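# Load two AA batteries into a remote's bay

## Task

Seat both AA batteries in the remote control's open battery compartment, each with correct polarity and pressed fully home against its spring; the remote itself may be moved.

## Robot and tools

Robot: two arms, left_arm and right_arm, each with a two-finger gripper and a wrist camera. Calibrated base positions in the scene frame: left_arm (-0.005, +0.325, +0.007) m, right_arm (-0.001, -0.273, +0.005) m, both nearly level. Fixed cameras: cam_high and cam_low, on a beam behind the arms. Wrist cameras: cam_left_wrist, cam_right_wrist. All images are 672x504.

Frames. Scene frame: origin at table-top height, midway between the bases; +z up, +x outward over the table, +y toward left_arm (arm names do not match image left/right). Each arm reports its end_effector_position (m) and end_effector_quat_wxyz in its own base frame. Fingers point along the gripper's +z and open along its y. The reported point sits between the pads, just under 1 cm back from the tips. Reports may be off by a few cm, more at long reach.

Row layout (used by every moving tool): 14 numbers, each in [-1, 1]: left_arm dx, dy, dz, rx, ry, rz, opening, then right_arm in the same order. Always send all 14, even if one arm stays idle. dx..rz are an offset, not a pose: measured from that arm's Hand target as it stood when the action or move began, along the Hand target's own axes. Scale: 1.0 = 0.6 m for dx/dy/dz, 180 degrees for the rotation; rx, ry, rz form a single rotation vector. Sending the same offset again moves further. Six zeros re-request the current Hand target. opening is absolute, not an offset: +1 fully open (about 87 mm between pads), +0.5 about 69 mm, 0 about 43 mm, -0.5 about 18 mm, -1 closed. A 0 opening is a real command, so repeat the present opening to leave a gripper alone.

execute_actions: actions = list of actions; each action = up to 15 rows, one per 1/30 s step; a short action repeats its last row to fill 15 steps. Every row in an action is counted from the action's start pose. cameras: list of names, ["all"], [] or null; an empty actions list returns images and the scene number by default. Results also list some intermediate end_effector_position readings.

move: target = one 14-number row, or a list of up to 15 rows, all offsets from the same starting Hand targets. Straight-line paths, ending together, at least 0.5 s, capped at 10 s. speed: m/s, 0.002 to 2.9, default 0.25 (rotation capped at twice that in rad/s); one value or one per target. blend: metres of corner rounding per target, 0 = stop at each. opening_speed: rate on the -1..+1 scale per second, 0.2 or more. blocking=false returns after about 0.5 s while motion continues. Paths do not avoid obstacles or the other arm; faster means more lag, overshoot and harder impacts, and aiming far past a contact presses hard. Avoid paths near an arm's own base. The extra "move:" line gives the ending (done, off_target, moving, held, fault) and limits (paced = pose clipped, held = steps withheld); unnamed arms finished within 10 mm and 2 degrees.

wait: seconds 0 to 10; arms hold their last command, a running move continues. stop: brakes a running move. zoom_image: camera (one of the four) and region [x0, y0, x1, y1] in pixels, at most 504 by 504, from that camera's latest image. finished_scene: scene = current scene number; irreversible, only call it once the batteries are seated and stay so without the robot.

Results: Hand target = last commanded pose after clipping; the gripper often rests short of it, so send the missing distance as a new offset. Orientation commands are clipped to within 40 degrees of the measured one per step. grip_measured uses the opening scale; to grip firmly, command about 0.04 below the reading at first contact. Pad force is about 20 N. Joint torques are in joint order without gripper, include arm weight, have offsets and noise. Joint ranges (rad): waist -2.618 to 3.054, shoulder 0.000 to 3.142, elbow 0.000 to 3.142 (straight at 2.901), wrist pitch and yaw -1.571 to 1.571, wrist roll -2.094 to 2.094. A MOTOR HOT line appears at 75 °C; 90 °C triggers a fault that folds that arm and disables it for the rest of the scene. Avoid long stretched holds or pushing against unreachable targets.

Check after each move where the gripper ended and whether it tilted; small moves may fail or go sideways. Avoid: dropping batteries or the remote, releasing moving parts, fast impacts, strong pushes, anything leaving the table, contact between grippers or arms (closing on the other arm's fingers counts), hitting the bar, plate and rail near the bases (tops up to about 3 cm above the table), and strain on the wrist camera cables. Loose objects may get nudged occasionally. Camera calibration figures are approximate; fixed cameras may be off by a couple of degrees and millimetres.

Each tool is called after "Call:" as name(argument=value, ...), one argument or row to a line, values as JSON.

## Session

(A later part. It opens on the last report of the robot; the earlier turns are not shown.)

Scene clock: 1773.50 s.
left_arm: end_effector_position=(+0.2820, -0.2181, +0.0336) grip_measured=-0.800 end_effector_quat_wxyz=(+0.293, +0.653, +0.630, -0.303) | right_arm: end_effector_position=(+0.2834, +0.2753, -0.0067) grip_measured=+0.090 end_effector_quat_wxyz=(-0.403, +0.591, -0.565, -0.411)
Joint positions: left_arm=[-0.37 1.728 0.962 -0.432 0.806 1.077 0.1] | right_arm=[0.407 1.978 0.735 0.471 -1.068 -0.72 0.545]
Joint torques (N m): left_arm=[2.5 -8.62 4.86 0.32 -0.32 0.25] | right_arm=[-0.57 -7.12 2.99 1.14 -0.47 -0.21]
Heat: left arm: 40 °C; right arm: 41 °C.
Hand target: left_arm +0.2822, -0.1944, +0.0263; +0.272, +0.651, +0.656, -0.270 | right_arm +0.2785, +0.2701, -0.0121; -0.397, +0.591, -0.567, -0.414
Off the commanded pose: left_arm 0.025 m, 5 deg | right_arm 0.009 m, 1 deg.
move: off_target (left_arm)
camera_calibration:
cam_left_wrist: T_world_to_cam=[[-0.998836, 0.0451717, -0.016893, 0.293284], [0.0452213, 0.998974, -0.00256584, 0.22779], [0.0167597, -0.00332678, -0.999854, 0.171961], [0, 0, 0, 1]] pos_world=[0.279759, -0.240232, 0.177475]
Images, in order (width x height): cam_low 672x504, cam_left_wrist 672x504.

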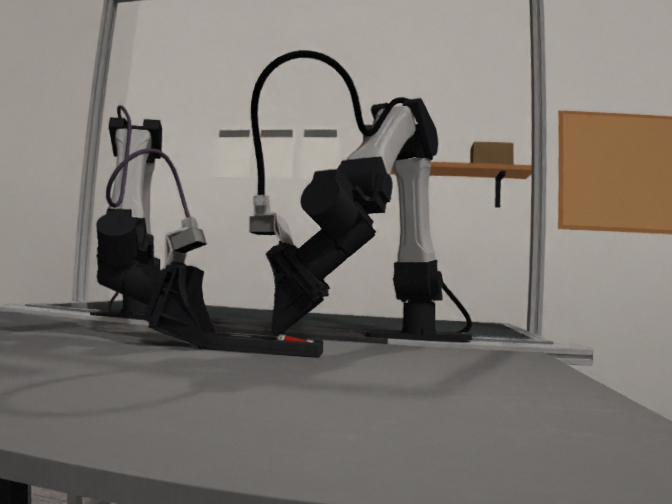

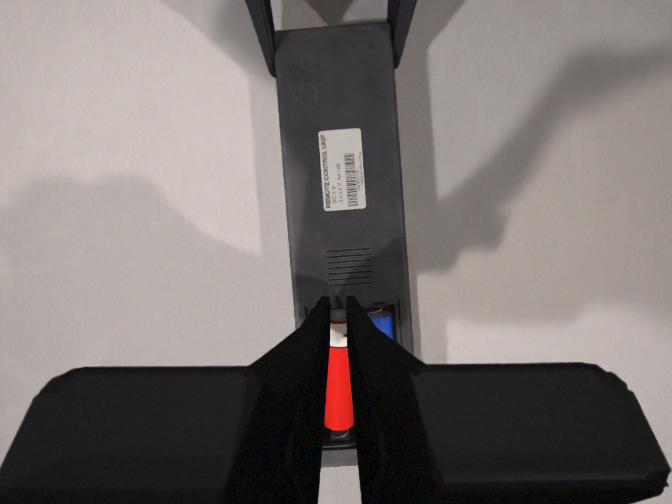

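Call:
move(
  target=[
    [-0.0424,0,0.0424,0,0,0,-0.8,0,0,0,0,0,0,0.02],
    [-0.033,0,0.0518,0,0,0,-0.8,0,0,0,0,0,0,0.02],
  ],
  speed=0.06,
  cameras=["cam_low","cam_left_wrist"],
)

Call:
zoom_image(
  camera="cam_low",
  region=[250, 310, 330, 370],
)

Call:
zoom_image(
  camera="cam_left_wrist",
  region=[240, 290, 400, 450],
)

Scene clock: 1782.83 s.
left_arm: end_effector_position=(+0.2804, -0.2305, +0.0304) grip_measured=-0.800 end_effector_quat_wxyz=(+0.276, +0.648, +0.653, -0.279) | right_arm: end_effector_position=(+0.2821, +0.2727, -0.0068) grip_measured=+0.090 end_effector_quat_wxyz=(-0.402, +0.589, -0.565, -0.416)
Joint positions: left_arm=[-0.441 1.728 0.97 -0.395 0.713 0.964 0.1] | right_arm=[0.398 1.978 0.733 0.46 -1.083 -0.726 0.545]
Joint torques (N m): left_arm=[-0.84 -4.9 5.45 1.27 0.18 0.1] | right_arm=[0.08 -7.16 3.23 1.22 -0.33 -0.16]
Heat: left arm: 40 °C; right arm: 41 °C.
Hand target: left_arm +0.2824, -0.2304, +0.0184; +0.271, +0.651, +0.656, -0.270 | right_arm +0.2786, +0.2701, -0.0121; -0.397, +0.591, -0.567, -0.414
Off the commanded pose: left_arm 0.012 m, 1 deg | right_arm 0.007 m, 1 deg.
move: off_target (left_arm)
camera_calibration:
cam_left_wrist: T_world_to_cam=[[-0.999953, 0.00543755, -0.00799971, 0.283037], [0.00494769, 0.998184, 0.0600292, 0.249516], [0.0083116, 0.0599868, -0.998165, 0.185633], [0, 0, 0, 1]] pos_world=[0.280246, -0.261738, 0.172579]
Images, in order (width x height): cam_low 672x504, cam_left_wrist 672x504.

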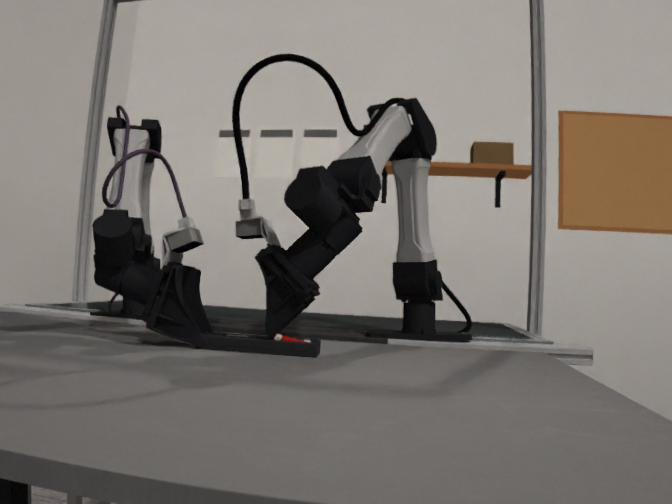

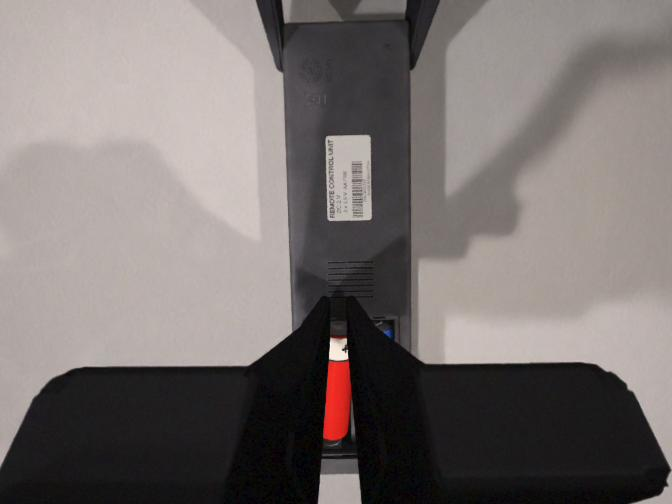

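Scaled by 6.300 from the camera's 672x504 image, which has a finer 960x720 frame.

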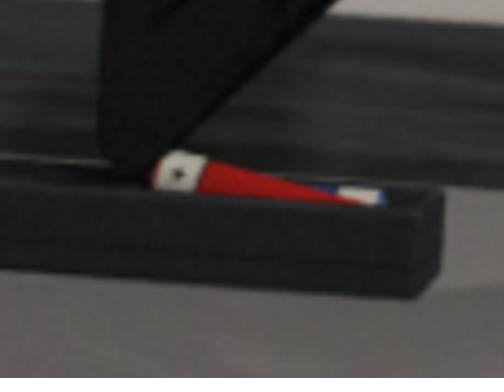

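Scaled by 3.150 from the camera's 672x504 image, which has a finer 960x720 frame.

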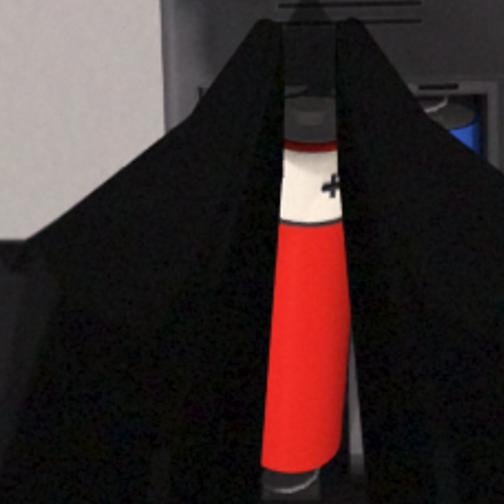

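Call:
move(
  target=[0.0389,0,-0.02,0,0,0,-0.8,0,0,0,0,0,0,0.02],
  speed=0.05,
  cameras=["cam_low","cam_left_wrist"],
)

Call:
zoom_image(
  camera="cam_low",
  region=[250, 310, 330, 370],
)

Call:
zoom_image(
  camera="cam_left_wrist",
  region=[240, 290, 400, 450],
)

Scene clock: 1789.00 s.
left_arm: end_effector_position=(+0.2809, -0.2260, +0.0296) grip_measured=-0.800 end_effector_quat_wxyz=(+0.297, +0.654, +0.629, -0.297) | right_arm: end_effector_position=(+0.2822, +0.2727, -0.0068) grip_measured=+0.090 end_effector_quat_wxyz=(-0.402, +0.589, -0.565, -0.416)
Joint positions: left_arm=[-0.399 1.728 0.939 -0.369 0.787 1.037 0.1] | right_arm=[0.398 1.978 0.733 0.46 -1.083 -0.727 0.545]
Joint torques (N m): left_arm=[2.06 -5.61 4.46 0.67 -0.26 0.24] | right_arm=[0.08 -7.16 3.25 1.22 -0.34 -0.15]
Heat: left arm: 39 °C; right arm: 41 °C.
Hand target: left_arm +0.2822, -0.2054, +0.0104; +0.271, +0.651, +0.656, -0.270 | right_arm +0.2786, +0.2701, -0.0121; -0.397, +0.591, -0.567, -0.414
Off the commanded pose: left_arm 0.028 m, 5 deg | right_arm 0.007 m, 1 deg.
move: off_target (left_arm)
camera_calibration:
cam_left_wrist: T_world_to_cam=[[-0.998667, 0.041458, -0.0307551, 0.29205], [0.0414662, 0.99914, 0.000369942, 0.236774], [0.0307439, -0.000905848, -0.999527, 0.164554], [0, 0, 0, 1]] pos_world=[0.276784, -0.248529, 0.17337]
Images, in order (width x height): cam_low 672x504, cam_left_wrist 672x504.

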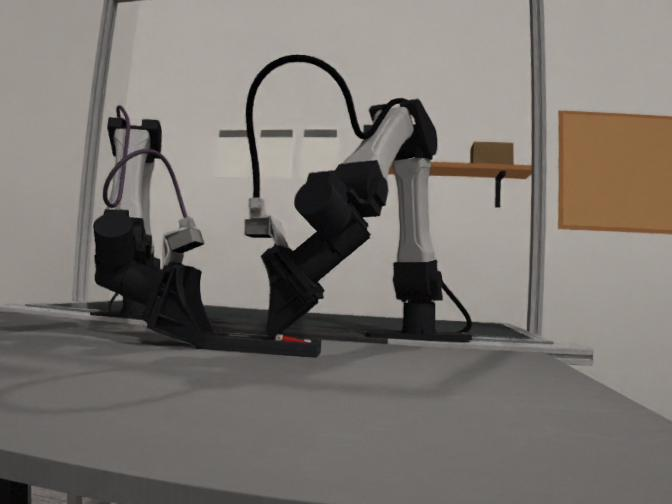

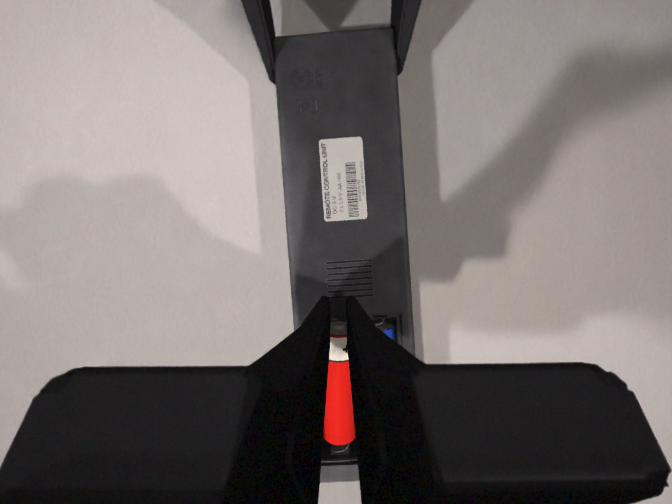

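Scaled by 6.300 from the camera's 672x504 image, which has a finer 960x720 frame.

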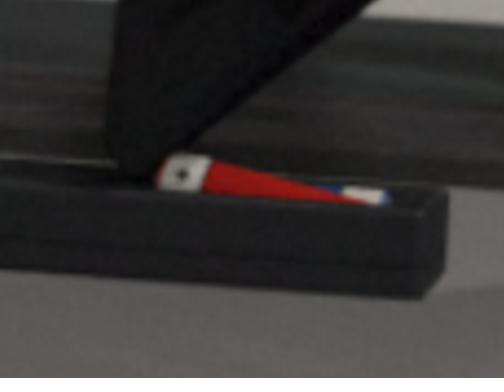

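Scaled by 3.150 from the camera's 672x504 image, which has a finer 960x720 frame.

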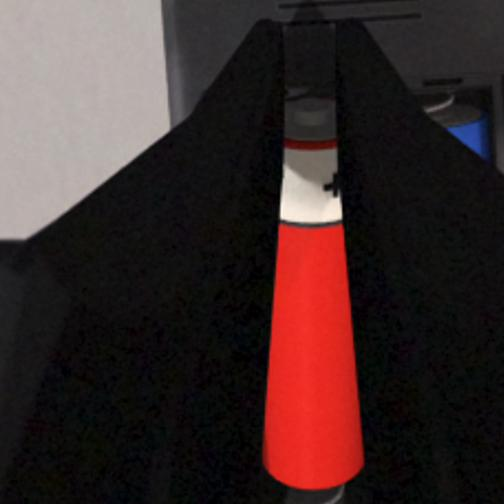

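Call:
move(
  target=[0.0189,0,-0.0094,0,-0.03,0,-0.8,0,0,0,0,0,0,0.02],
  speed=0.05,
  cameras=["cam_low","cam_left_wrist"],
)

Call:
zoom_image(
  camera="cam_low",
  region=[250, 310, 330, 370],
)

Call:
zoom_image(
  camera="cam_left_wrist",
  region=[240, 290, 400, 450],
)

Scene clock: 1795.73 s.
left_arm: end_effector_position=(+0.2803, -0.2169, +0.0300) grip_measured=-0.800 end_effector_quat_wxyz=(+0.333, +0.642, +0.605, -0.333) | right_arm: end_effector_position=(+0.2815, +0.2734, -0.0068) grip_measured=+0.090 end_effector_quat_wxyz=(-0.401, +0.590, -0.564, -0.416)
Joint positions: left_arm=[-0.322 1.728 0.88 -0.315 0.92 1.105 0.1] | right_arm=[0.4 1.978 0.733 0.46 -1.083 -0.727 0.545]
Joint torques (N m): left_arm=[2.5 -5.16 4.27 0.57 -0.42 0.2] | right_arm=[-0.05 -7.16 3.22 1.22 -0.33 -0.17]
Heat: left arm: 39 °C; right arm: 41 °C.
Hand target: left_arm +0.2822, -0.1933, +0.0063; +0.302, +0.637, +0.643, -0.300 | right_arm +0.2786, +0.2701, -0.0121; -0.397, +0.591, -0.567, -0.414
Off the commanded pose: left_arm 0.033 m, 7 deg | right_arm 0.007 m, 1 deg.
move: off_target (left_arm)
camera_calibration:
cam_left_wrist: T_world_to_cam=[[-0.997624, 0.0540442, -0.0427172, 0.293779], [0.0585443, 0.991951, -0.112274, 0.224723], [0.0363056, -0.114508, -0.992759, 0.138606], [0, 0, 0, 1]] pos_world=[0.274893, -0.22292, 0.175383]
Images, in order (width x height): cam_low 672x504, cam_left_wrist 672x504.

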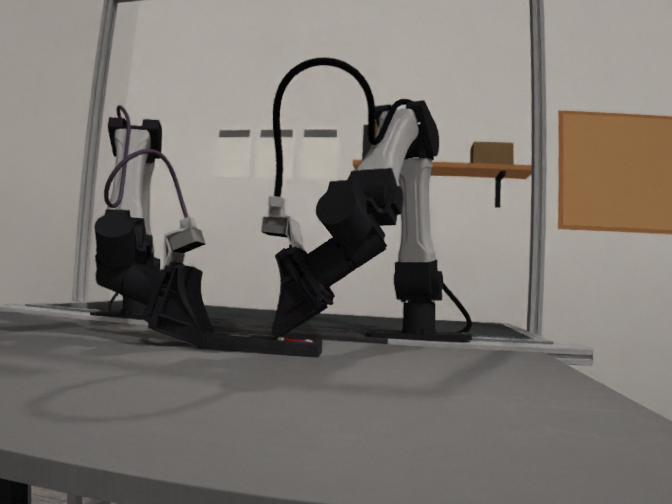

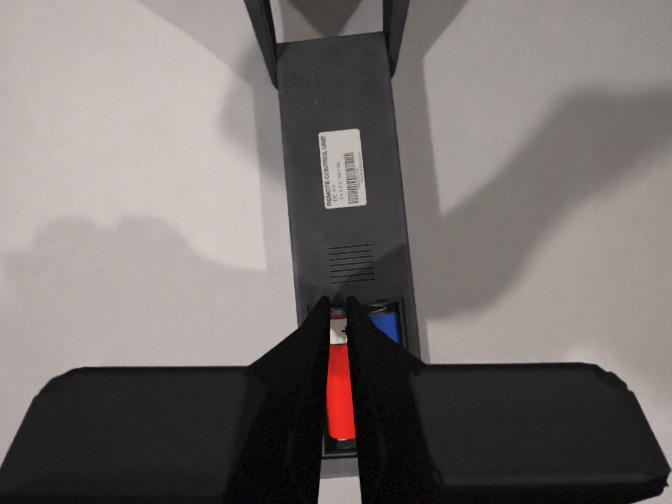

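Scaled by 6.300 from the camera's 672x504 image, which has a finer 960x720 frame.

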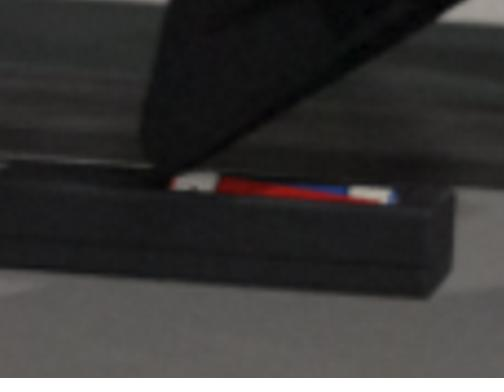

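Scaled by 3.150 from the camera's 672x504 image, which has a finer 960x720 frame.

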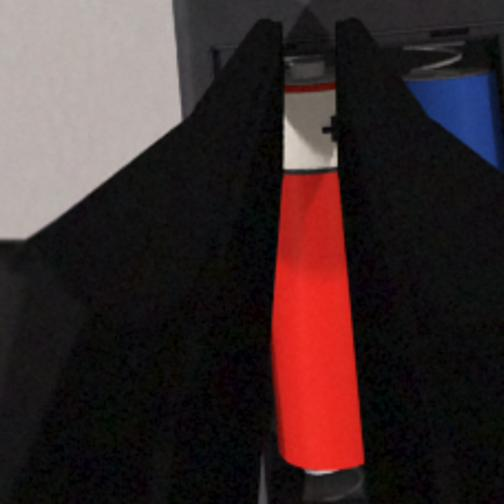

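Call:
move(
  target=[-0.0768,0.0067,-0.0275,0,0.03,0,-0.8,0,0,0,0,0,0,0.02],
  speed=0.06,
  cameras=["cam_low","cam_left_wrist"],
)

Call:
zoom_image(
  camera="cam_low",
  region=[250, 310, 330, 370],
)

Call:
zoom_image(
  camera="cam_left_wrist",
  region=[240, 270, 400, 430],
)

Scene clock: 1806.07 s.
left_arm: end_effector_position=(+0.2785, -0.2077, +0.0351) grip_measured=-0.800 end_effector_quat_wxyz=(+0.253, +0.647, +0.662, -0.281) | right_arm: end_effector_position=(+0.2817, +0.2732, -0.0067) grip_measured=+0.090 end_effector_quat_wxyz=(-0.401, +0.590, -0.564, -0.416)
Joint positions: left_arm=[-0.382 1.722 1.01 -0.543 0.721 1.045 0.1] | right_arm=[0.4 1.978 0.733 0.46 -1.083 -0.727 0.545]
Joint torques (N m): left_arm=[-0.27 -9.76 8.84 0.65 0.35 0.03] | right_arm=[-0.08 -7.15 3.25 1.22 -0.32 -0.16]
Heat: left arm: 39 °C; right arm: 41 °C.
Hand target: left_arm +0.2864, -0.2100, +0.0524; +0.272, +0.651, +0.656, -0.270 | right_arm +0.2786, +0.2701, -0.0121; -0.397, +0.591, -0.567, -0.414
Off the commanded pose: left_arm 0.019 m, 3 deg | right_arm 0.007 m, 1 deg.
move: off_target (left_arm)
camera_calibration:
cam_left_wrist: T_world_to_cam=[[-0.999485, 0.00651658, 0.031413, 0.279788], [0.00939957, 0.995666, 0.0925216, 0.223465], [-0.030674, 0.0927692, -0.995215, 0.206549], [0, 0, 0, 1]] pos_world=[0.283879, -0.243481, 0.176097]
Images, in order (width x height): cam_low 672x504, cam_left_wrist 672x504.

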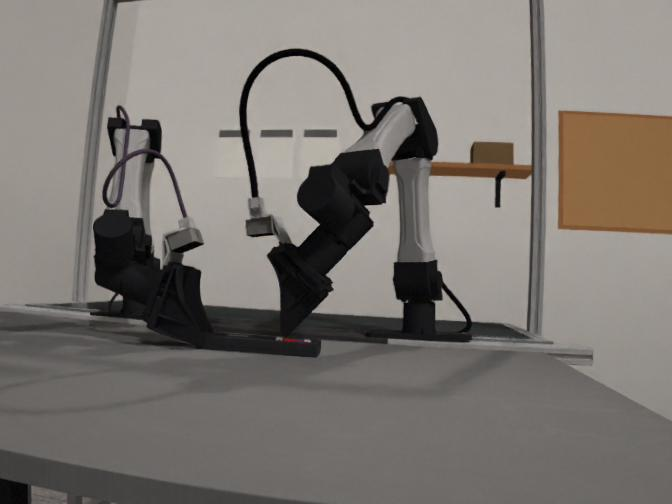

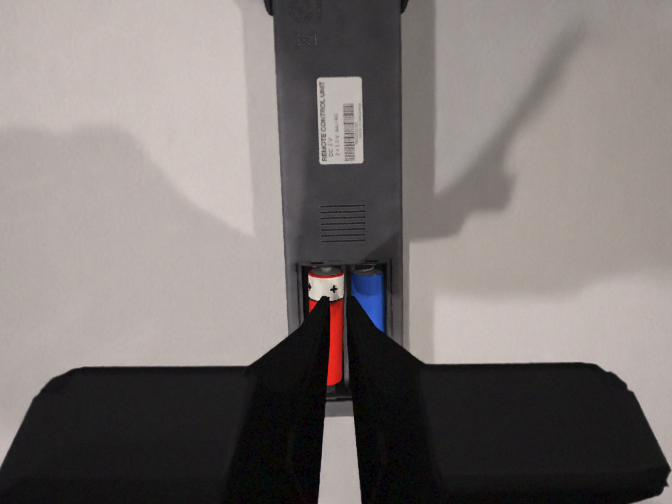

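Scaled by 6.300 from the camera's 672x504 image, which has a finer 960x720 frame.

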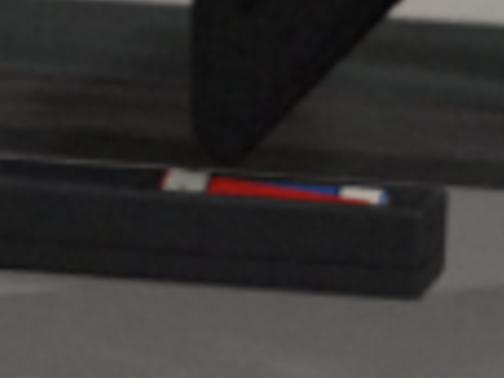

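Scaled by 3.150 from the camera's 672x504 image, which has a finer 960x720 frame.

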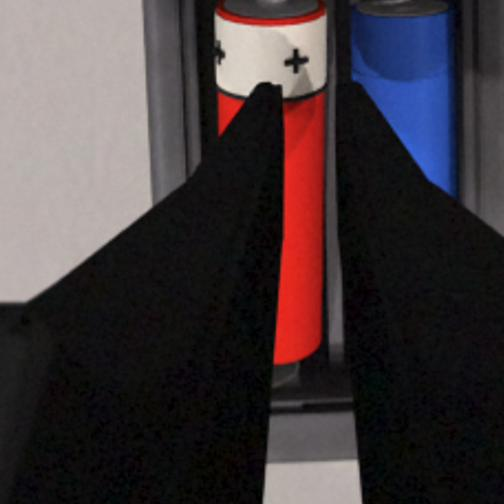

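Call:
move(
  target=[0.0259,0.0025,0.0259,0,0,0,-0.8,0,0,0,0,0,0,0.02],
  speed=0.05,
  cameras=["cam_low","cam_left_wrist"],
)

Call:
zoom_image(
  camera="cam_low",
  region=[250, 310, 330, 370],
)

Call:
zoom_image(
  camera="cam_left_wrist",
  region=[240, 250, 400, 410],
)

Scene clock: 1819.10 s.
left_arm: end_effector_position=(+0.2835, -0.2096, +0.0333) grip_measured=-0.800 end_effector_quat_wxyz=(+0.266, +0.649, +0.657, -0.276) | right_arm: end_effector_position=(+0.2817, +0.2732, -0.0067) grip_measured=+0.090 end_effector_quat_wxyz=(-0.401, +0.590, -0.564, -0.416)
Joint positions: left_arm=[-0.382 1.722 0.994 -0.495 0.721 1.045 0.1] | right_arm=[0.4 1.978 0.733 0.46 -1.083 -0.727 0.545]
Joint torques (N m): left_arm=[-0.08 -6.27 6.08 1.09 0.36 0.06] | right_arm=[0.03 -7.15 3.21 1.2 -0.33 -0.15]
Heat: left arm: 41 °C; right arm: 41 °C.
Hand target: left_arm +0.2879, -0.2100, +0.0304; +0.272, +0.650, +0.656, -0.270 | right_arm +0.2786, +0.2701, -0.0121; -0.397, +0.591, -0.567, -0.414
Off the commanded pose: left_arm 0.005 m, 1 deg | right_arm 0.007 m, 1 deg.
move: done
camera_calibration:
cam_left_wrist: T_world_to_cam=[[-0.999979, 0.00625936, 0.00179688, 0.285836], [0.00638456, 0.99668, 0.0811648, 0.226988], [-0.00128288, 0.0811745, -0.996699, 0.194362], [0, 0, 0, 1]] pos_world=[0.28463, -0.243801, 0.174784]
Images, in order (width x height): cam_low 672x504, cam_left_wrist 672x504.

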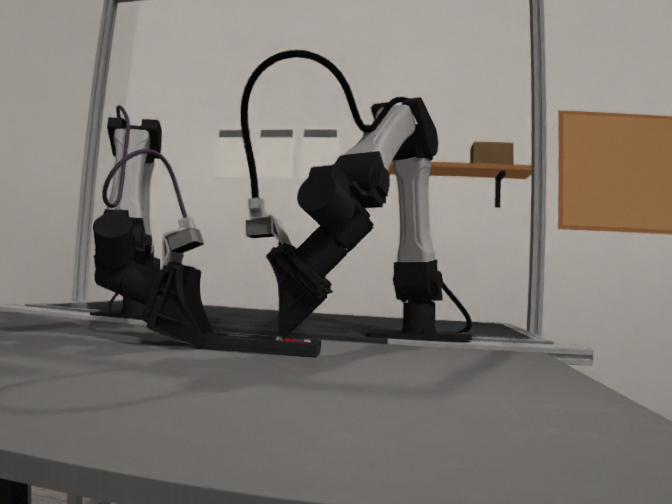

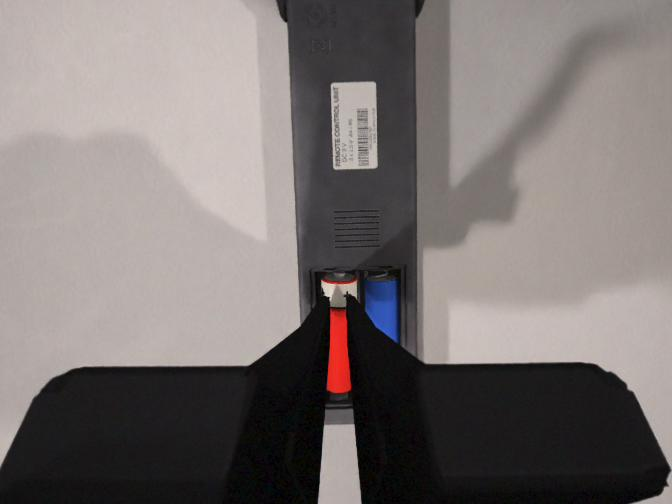

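Scaled by 6.300 from the camera's 672x504 image, which has a finer 960x720 frame.

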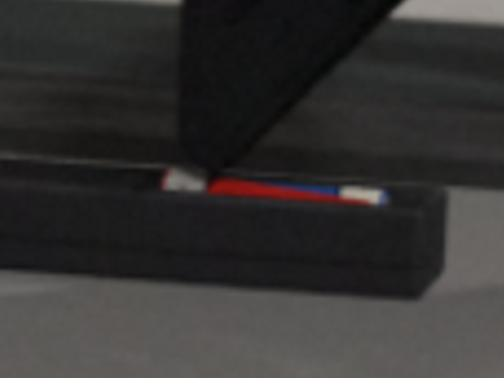

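Scaled by 3.150 from the camera's 672x504 image, which has a finer 960x720 frame.

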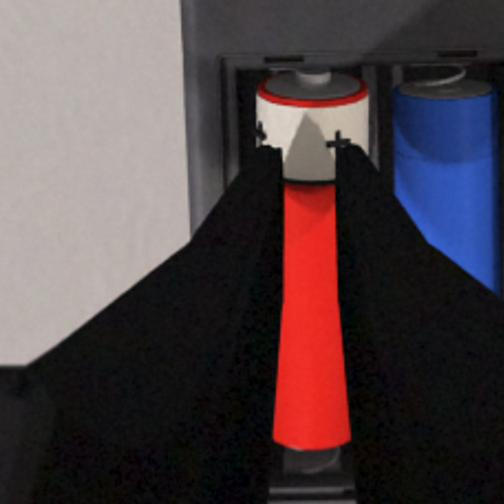

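Call:
move(
  target=[0.0224,-0.004,0.0153,0,0,0,-0.8,0,0,0,0,0,0,0.02],
  speed=0.05,
  cameras=["cam_low","cam_left_wrist"],
)

Call:
zoom_image(
  camera="cam_low",
  region=[250, 310, 330, 370],
)

Call:
zoom_image(
  camera="cam_left_wrist",
  region=[240, 250, 400, 410],
)

Scene clock: 1824.73 s.
left_arm: end_effector_position=(+0.2837, -0.2111, +0.0297) grip_measured=-0.800 end_effector_quat_wxyz=(+0.278, +0.648, +0.651, -0.281) | right_arm: end_effector_position=(+0.2828, +0.2720, -0.0067) grip_measured=+0.090 end_effector_quat_wxyz=(-0.402, +0.588, -0.565, -0.415)
Joint positions: left_arm=[-0.377 1.722 0.964 -0.444 0.742 1.045 0.1] | right_arm=[0.395 1.978 0.733 0.46 -1.083 -0.727 0.545]
Joint torques (N m): left_arm=[0.01 -4.71 4.44 1.2 0.17 0.15] | right_arm=[0.34 -7.16 3.28 1.2 -0.33 -0.15]
Heat: left arm: 40 °C; right arm: 41 °C.
Hand target: left_arm +0.2854, -0.2071, +0.0144; +0.272, +0.651, +0.656, -0.270 | right_arm +0.2786, +0.2701, -0.0121; -0.397, +0.591, -0.567, -0.414
Off the commanded pose: left_arm 0.016 m, 2 deg | right_arm 0.007 m, 1 deg.
move: off_target (left_arm)
camera_calibration:
cam_left_wrist: T_world_to_cam=[[-0.999918, 0.00790773, -0.0101007, 0.286776], [0.00734008, 0.998457, 0.055051, 0.229721], [0.0105204, 0.0549723, -0.998432, 0.182113], [0, 0, 0, 1]] pos_world=[0.28315, -0.241646, 0.172078]
Images, in order (width x height): cam_low 672x504, cam_left_wrist 672x504.

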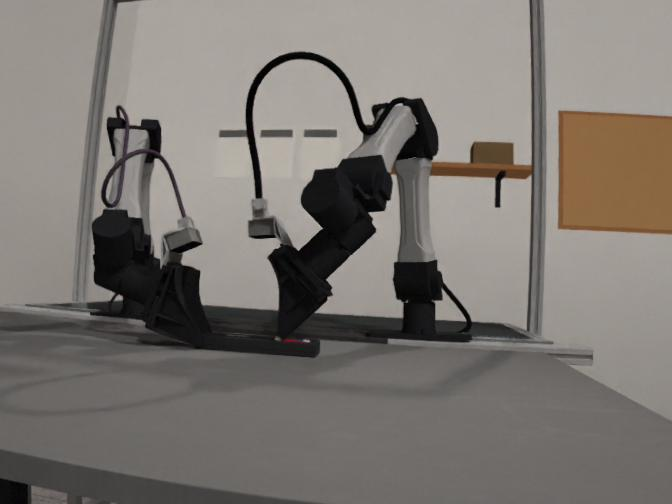

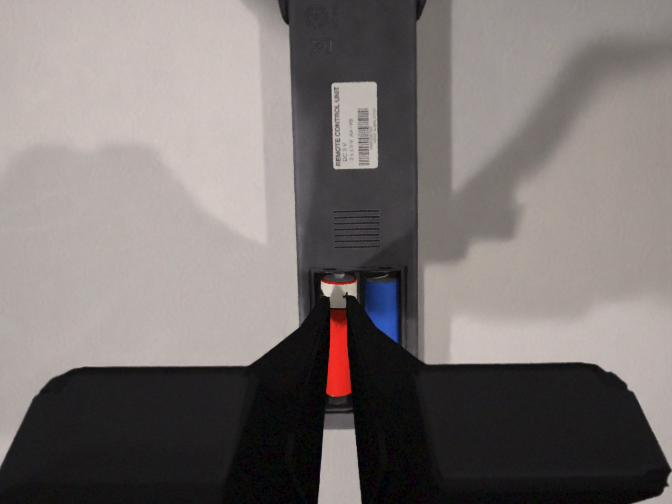

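Scaled by 6.300 from the camera's 672x504 image, which has a finer 960x720 frame.

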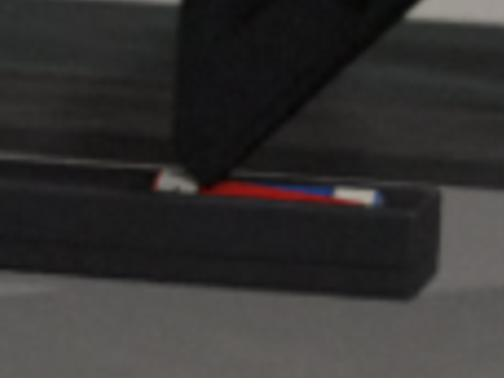

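Scaled by 3.150 from the camera's 672x504 image, which has a finer 960x720 frame.

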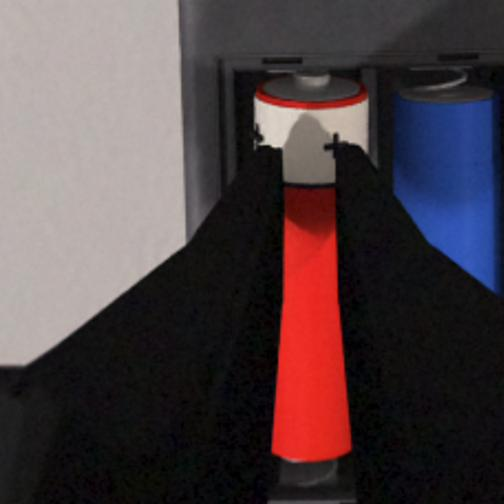

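Call:
zoom_image(
  camera="cam_low",
  region=[265, 325, 325, 370],
)

Call:
zoom_image(
  camera="cam_left_wrist",
  region=[300, 255, 420, 345],
)

Call:
zoom_image(
  camera="cam_left_wrist",
  region=[300, 360, 420, 450],
)

Scaled by 8.400 from the camera's 672x504 image, which has a finer 960x720 frame.

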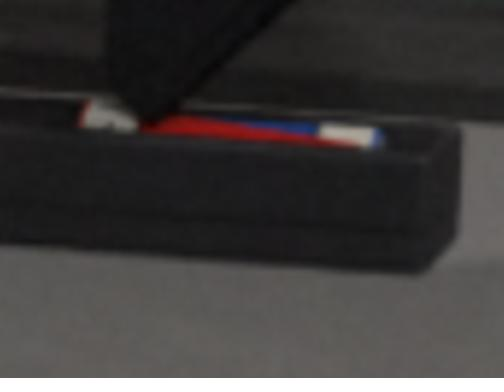

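Scaled by 4.200 from the camera's 672x504 image, which has a finer 960x720 frame.

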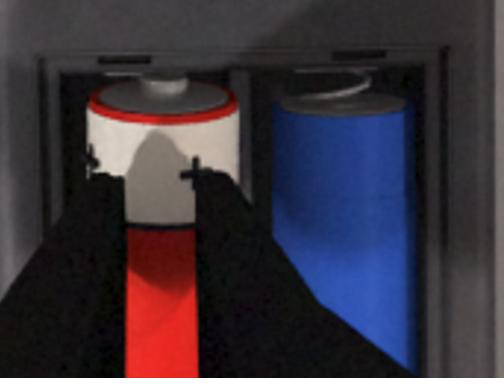

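Scaled by 4.200 from the camera's 672x504 image, which has a finer 960x720 frame.

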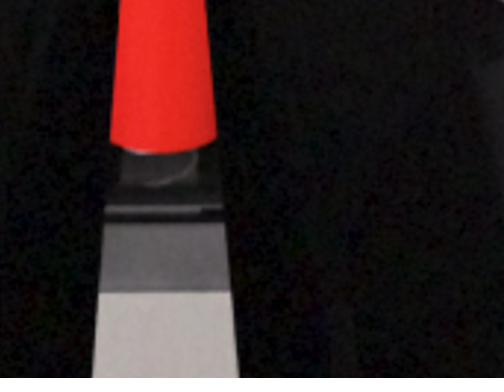

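Call:
move(
  target=[0.0165,0,0.0071,0,0,0,-0.8,0,0,0,0,0,0,0.02],
  speed=0.05,
  cameras=["cam_low","cam_left_wrist"],
)

Call:
zoom_image(
  camera="cam_low",
  region=[265, 325, 325, 370],
)

Call:
zoom_image(
  camera="cam_left_wrist",
  region=[300, 255, 420, 345],
)

Scene clock: 1850.43 s.
left_arm: end_effector_position=(+0.2840, -0.2100, +0.0288) grip_measured=-0.799 end_effector_quat_wxyz=(+0.287, +0.642, +0.649, -0.289) | right_arm: end_effector_position=(+0.2828, +0.2720, -0.0067) grip_measured=+0.090 end_effector_quat_wxyz=(-0.402, +0.588, -0.565, -0.415)
Joint positions: left_arm=[-0.361 1.722 0.947 -0.42 0.769 1.045 0.1] | right_arm=[0.395 1.978 0.733 0.46 -1.083 -0.727 0.545]
Joint torques (N m): left_arm=[-0.25 -3.44 3.78 1.24 -0.05 0.32] | right_arm=[0.35 -7.1 3.26 1.21 -0.33 -0.16]
Heat: left arm: 38 °C; right arm: 42 °C.
Hand target: left_arm +0.2854, -0.2031, +0.0044; +0.272, +0.651, +0.656, -0.270 | right_arm +0.2786, +0.2701, -0.0121; -0.397, +0.591, -0.567, -0.414
Off the commanded pose: left_arm 0.025 m, 3 deg | right_arm 0.007 m, 1 deg.
move: off_target (left_arm)
camera_calibration:
cam_left_wrist: T_world_to_cam=[[-0.999964, 0.0022819, -0.00813853, 0.285876], [0.00204807, 0.999588, 0.0286251, 0.231191], [0.0082005, 0.0286074, -0.999557, 0.176347], [0, 0, 0, 1]] pos_world=[0.283946, -0.236793, 0.171978]
Images, in order (width x height): cam_low 672x504, cam_left_wrist 672x504.

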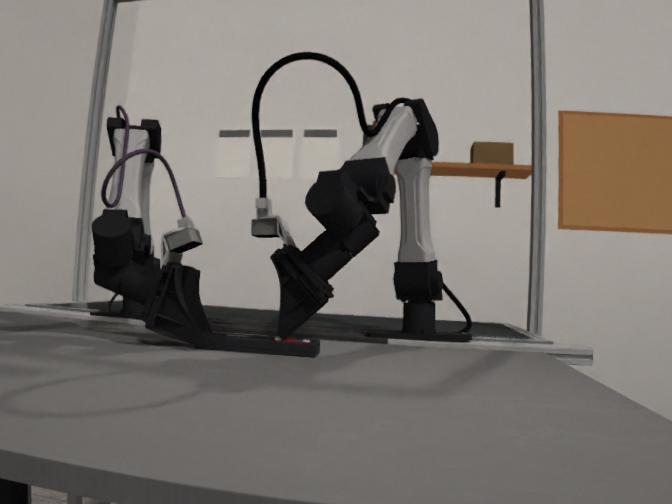

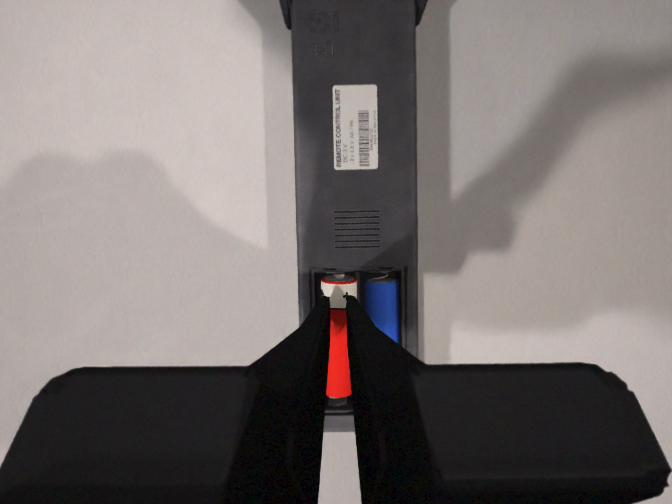

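Scaled by 8.400 from the camera's 672x504 image, which has a finer 960x720 frame.

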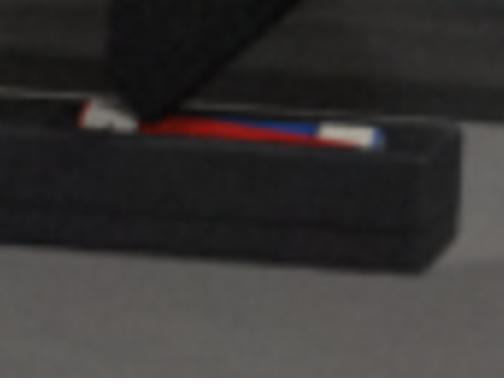

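Scaled by 4.200 from the camera's 672x504 image, which has a finer 960x720 frame.

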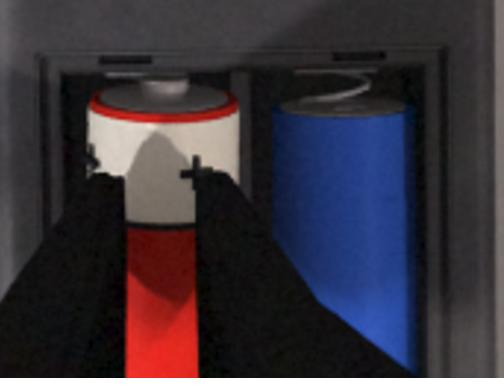

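Call:
move(
  target=[0.0177,0,0.0177,0,0,0,-0.8,0,0,0,0,0,0,0.02],
  speed=0.05,
  cameras=["cam_low","cam_left_wrist"],
)

Call:
zoom_image(
  camera="cam_low",
  region=[265, 325, 325, 370],
)

Call:
zoom_image(
  camera="cam_left_wrist",
  region=[300, 255, 420, 345],
)

Scene clock: 1865.80 s.
left_arm: end_effector_position=(+0.2878, -0.2127, +0.0282) grip_measured=-0.799 end_effector_quat_wxyz=(+0.306, +0.643, +0.639, -0.291) | right_arm: end_effector_position=(+0.2856, +0.2690, -0.0067) grip_measured=+0.090 end_effector_quat_wxyz=(-0.404, +0.585, -0.568, -0.413)
Joint positions: left_arm=[-0.354 1.722 0.923 -0.361 0.792 1.048 0.1] | right_arm=[0.385 1.978 0.733 0.46 -1.083 -0.727 0.545]
Joint torques (N m): left_arm=[-0.75 -1.35 3.15 1.24 -0.25 0.35] | right_arm=[1.17 -7.15 3.32 1.2 -0.33 -0.16]
Heat: left arm: 37 °C; right arm: 42 °C.
Hand target: left_arm +0.2854, -0.2030, -0.0106; +0.272, +0.651, +0.656, -0.270 | right_arm +0.2786, +0.2701, -0.0121; -0.397, +0.591, -0.567, -0.414
Off the commanded pose: left_arm 0.040 m, 5 deg | right_arm 0.009 m, 1 deg.
move: off_target (left_arm)
camera_calibration:
cam_left_wrist: T_world_to_cam=[[-0.999316, 0.00572274, -0.0365304, 0.29103], [0.00583981, 0.999978, -0.00309884, 0.233619], [0.0365119, -0.00331005, -0.999328, 0.160822], [0, 0, 0, 1]] pos_world=[0.283595, -0.234747, 0.172069]
Images, in order (width x height): cam_low 672x504, cam_left_wrist 672x504.

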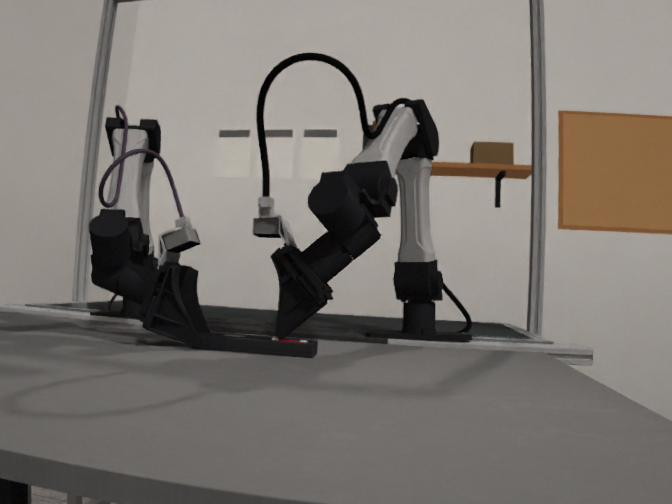

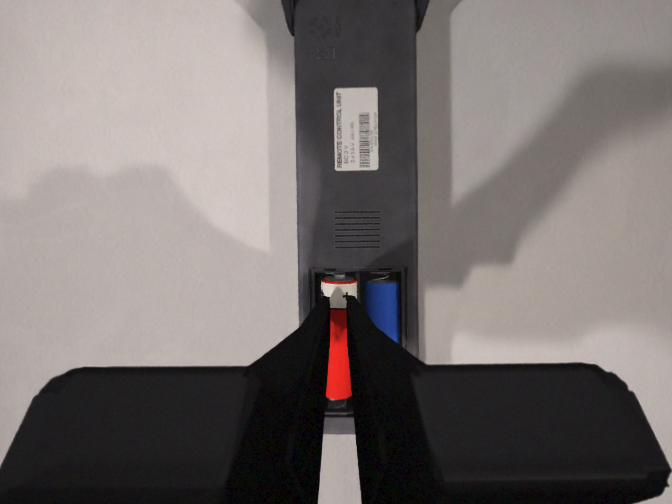

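Scaled by 8.400 from the camera's 672x504 image, which has a finer 960x720 frame.

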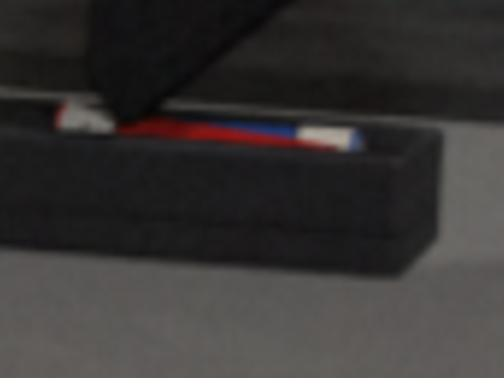

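Scaled by 4.200 from the camera's 672x504 image, which has a finer 960x720 frame.

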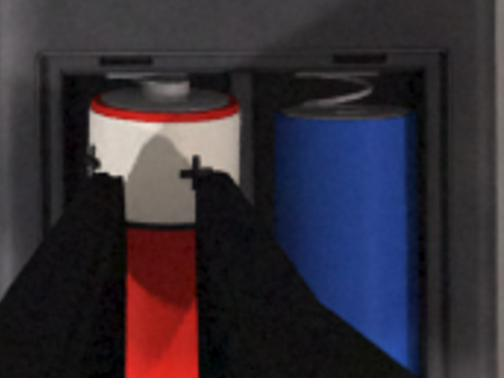

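Call:
move(
  target=[-0.0879,0,-0.0643,0,0,0,-0.8,0,0,0,0,0,0,0.02],
  speed=0.06,
  cameras=["cam_low","cam_left_wrist"],
)

Call:
zoom_image(
  camera="cam_left_wrist",
  region=[240, 250, 400, 410],
)

Call:
zoom_image(
  camera="cam_low",
  region=[250, 310, 330, 370],
)

Scene clock: 1891.17 s.
left_arm: end_effector_position=(+0.2775, -0.2104, +0.0357) grip_measured=-0.800 end_effector_quat_wxyz=(+0.251, +0.647, +0.663, -0.282) | right_arm: end_effector_position=(+0.2849, +0.2697, -0.0066) grip_measured=+0.090 end_effector_quat_wxyz=(-0.404, +0.586, -0.567, -0.414)
Joint positions: left_arm=[-0.392 1.721 1.012 -0.54 0.717 1.033 0.1] | right_arm=[0.387 1.978 0.733 0.46 -1.085 -0.728 0.545]
Joint torques (N m): left_arm=[-0.38 -9.92 8.94 0.64 0.36 0.04] | right_arm=[1.03 -7.19 3.25 1.21 -0.31 -0.14]
Heat: left arm: 36 °C; right arm: 42 °C.
Hand target: left_arm +0.2855, -0.2131, +0.0540; +0.272, +0.651, +0.656, -0.270 | right_arm +0.2786, +0.2701, -0.0121; -0.397, +0.591, -0.567, -0.414
Off the commanded pose: left_arm 0.020 m, 3 deg | right_arm 0.008 m, 1 deg.
move: off_target (left_arm)
camera_calibration:
cam_left_wrist: T_world_to_cam=[[-0.999406, 0.00613604, 0.0339072, 0.278632], [0.0093086, 0.995508, 0.0942157, 0.226195], [-0.0331768, 0.0944754, -0.994974, 0.208404], [0, 0, 0, 1]] pos_world=[0.283275, -0.246578, 0.176598]
Images, in order (width x height): cam_low 672x504, cam_left_wrist 672x504.

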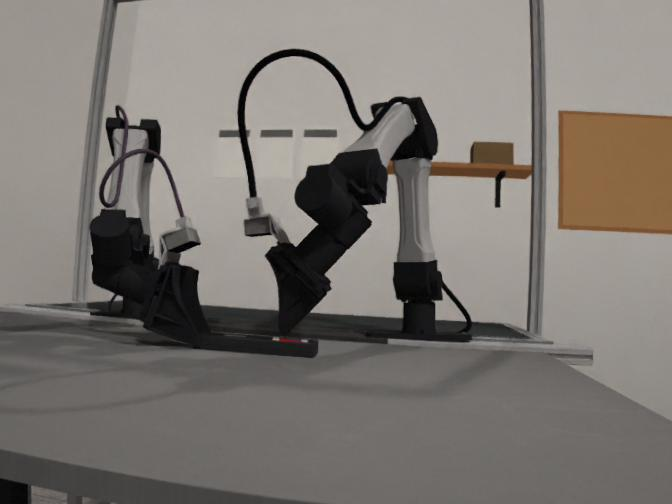

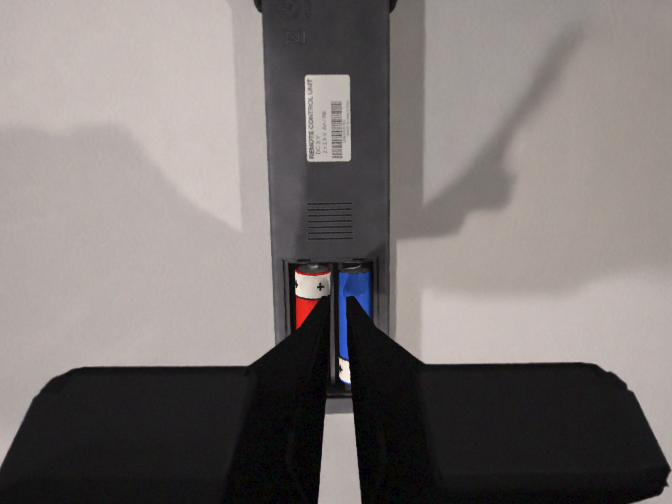

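Scaled by 3.150 from the camera's 672x504 image, which has a finer 960x720 frame.

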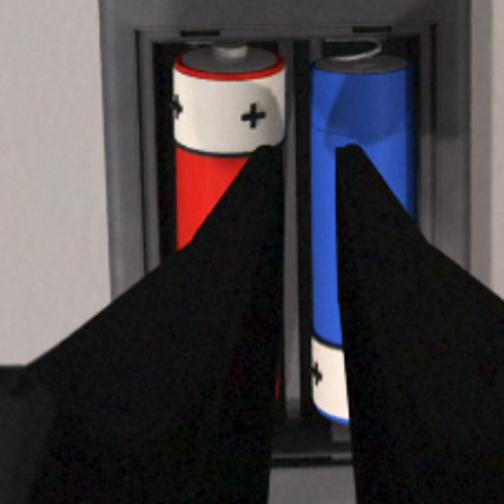

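Scaled by 6.300 from the camera's 672x504 image, which has a finer 960x720 frame.

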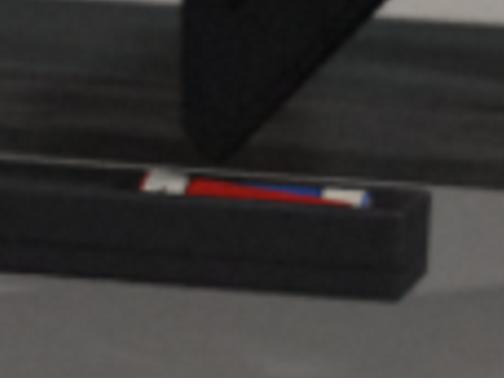

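Call:
zoom_image(
  camera="cam_low",
  region=[265, 328, 321, 358],
)

Call:
zoom_image(
  camera="cam_left_wrist",
  region=[280, 255, 390, 345],
)

Scaled by 9.000 from the camera's 672x504 image, which has a finer 960x720 frame.

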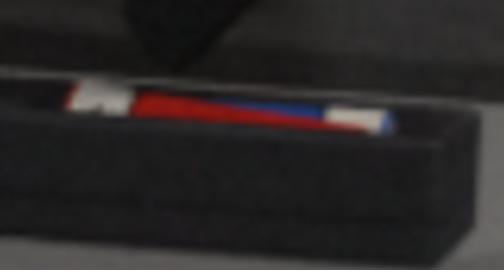

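Scaled by 4.582 from the camera's 672x504 image, which has a finer 960x720 frame.

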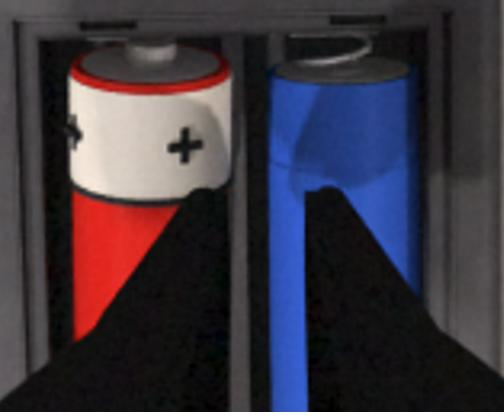

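Call:
move(
  target=[
    [0.0031,0.0017,0.0205,0,0,0,-0.8,0,0,0,0,0,0,0.02],
    [-0.0162,0.0017,0.0398,0,0,0,-0.8,0,0,0,0,0,0,0.02],
  ],
  speed=0.05,
  blend=[0.004, 0],
  cameras=["cam_low","cam_left_wrist"],
)

Call:
zoom_image(
  camera="cam_left_wrist",
  region=[280, 255, 390, 345],
)

Call:
zoom_image(
  camera="cam_low",
  region=[265, 318, 321, 360],
)

Scene clock: 1960.20 s.
left_arm: end_effector_position=(+0.2725, -0.2307, +0.0368) grip_measured=-0.800 end_effector_quat_wxyz=(+0.251, +0.648, +0.662, -0.280) | right_arm: end_effector_position=(+0.2849, +0.2697, -0.0066) grip_measured=+0.090 end_effector_quat_wxyz=(-0.404, +0.586, -0.567, -0.414)
Joint positions: left_arm=[-0.46 1.721 1.012 -0.487 0.692 0.954 0.1] | right_arm=[0.387 1.978 0.733 0.46 -1.085 -0.728 0.545]
Joint torques (N m): left_arm=[-0.21 -6.56 9.33 1.13 0.34 0.02] | right_arm=[0.98 -7.15 3.25 1.2 -0.3 -0.16]
Heat: left arm: 44 °C; right arm: 42 °C.
Hand target: left_arm +0.2867, -0.2369, +0.0440; +0.272, +0.651, +0.656, -0.270 | right_arm +0.2786, +0.2701, -0.0121; -0.397, +0.591, -0.567, -0.414
Off the commanded pose: left_arm 0.017 m, 3 deg | right_arm 0.008 m, 1 deg.
move: off_target (left_arm)
camera_calibration:
cam_left_wrist: T_world_to_cam=[[-0.999495, 0.00848671, 0.0306262, 0.274365], [0.0113975, 0.995301, 0.0961565, 0.245567], [-0.0296662, 0.096457, -0.994895, 0.210789], [0, 0, 0, 1]] pos_world=[0.277681, -0.267074, 0.177697]
Images, in order (width x height): cam_low 672x504, cam_left_wrist 672x504.

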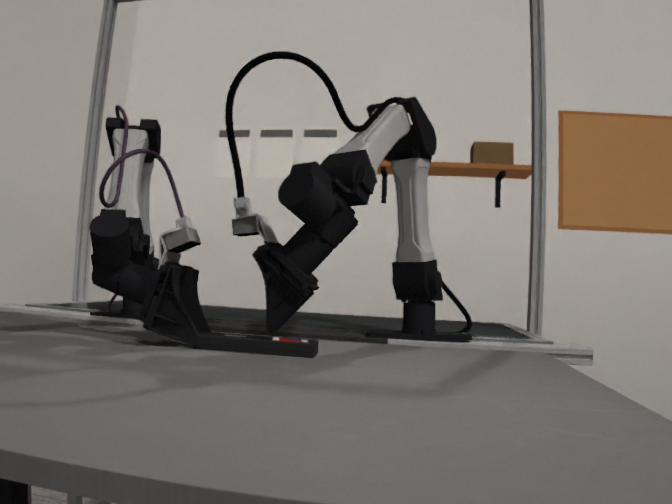

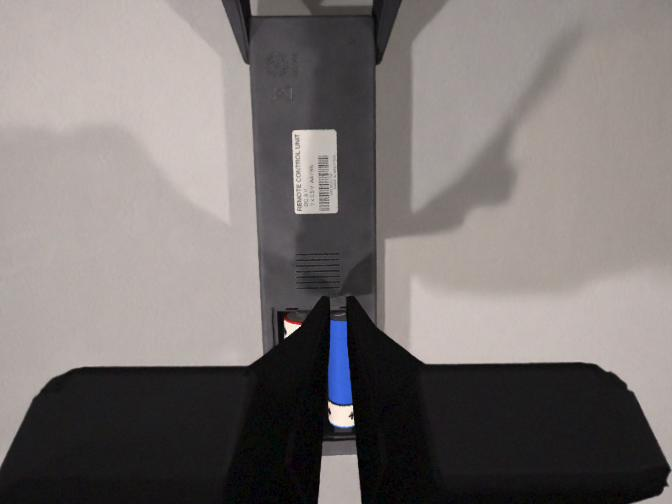

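Scaled by 4.582 from the camera's 672x504 image, which has a finer 960x720 frame.

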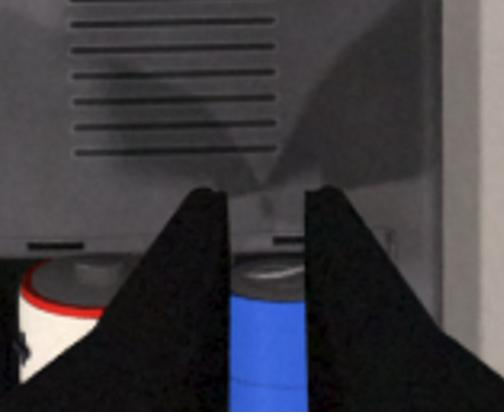

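Scaled by 9.000 from the camera's 672x504 image, which has a finer 960x720 frame.

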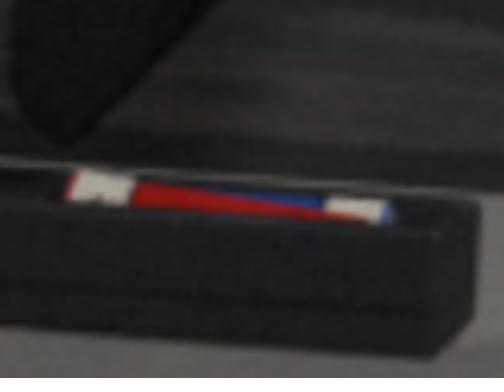

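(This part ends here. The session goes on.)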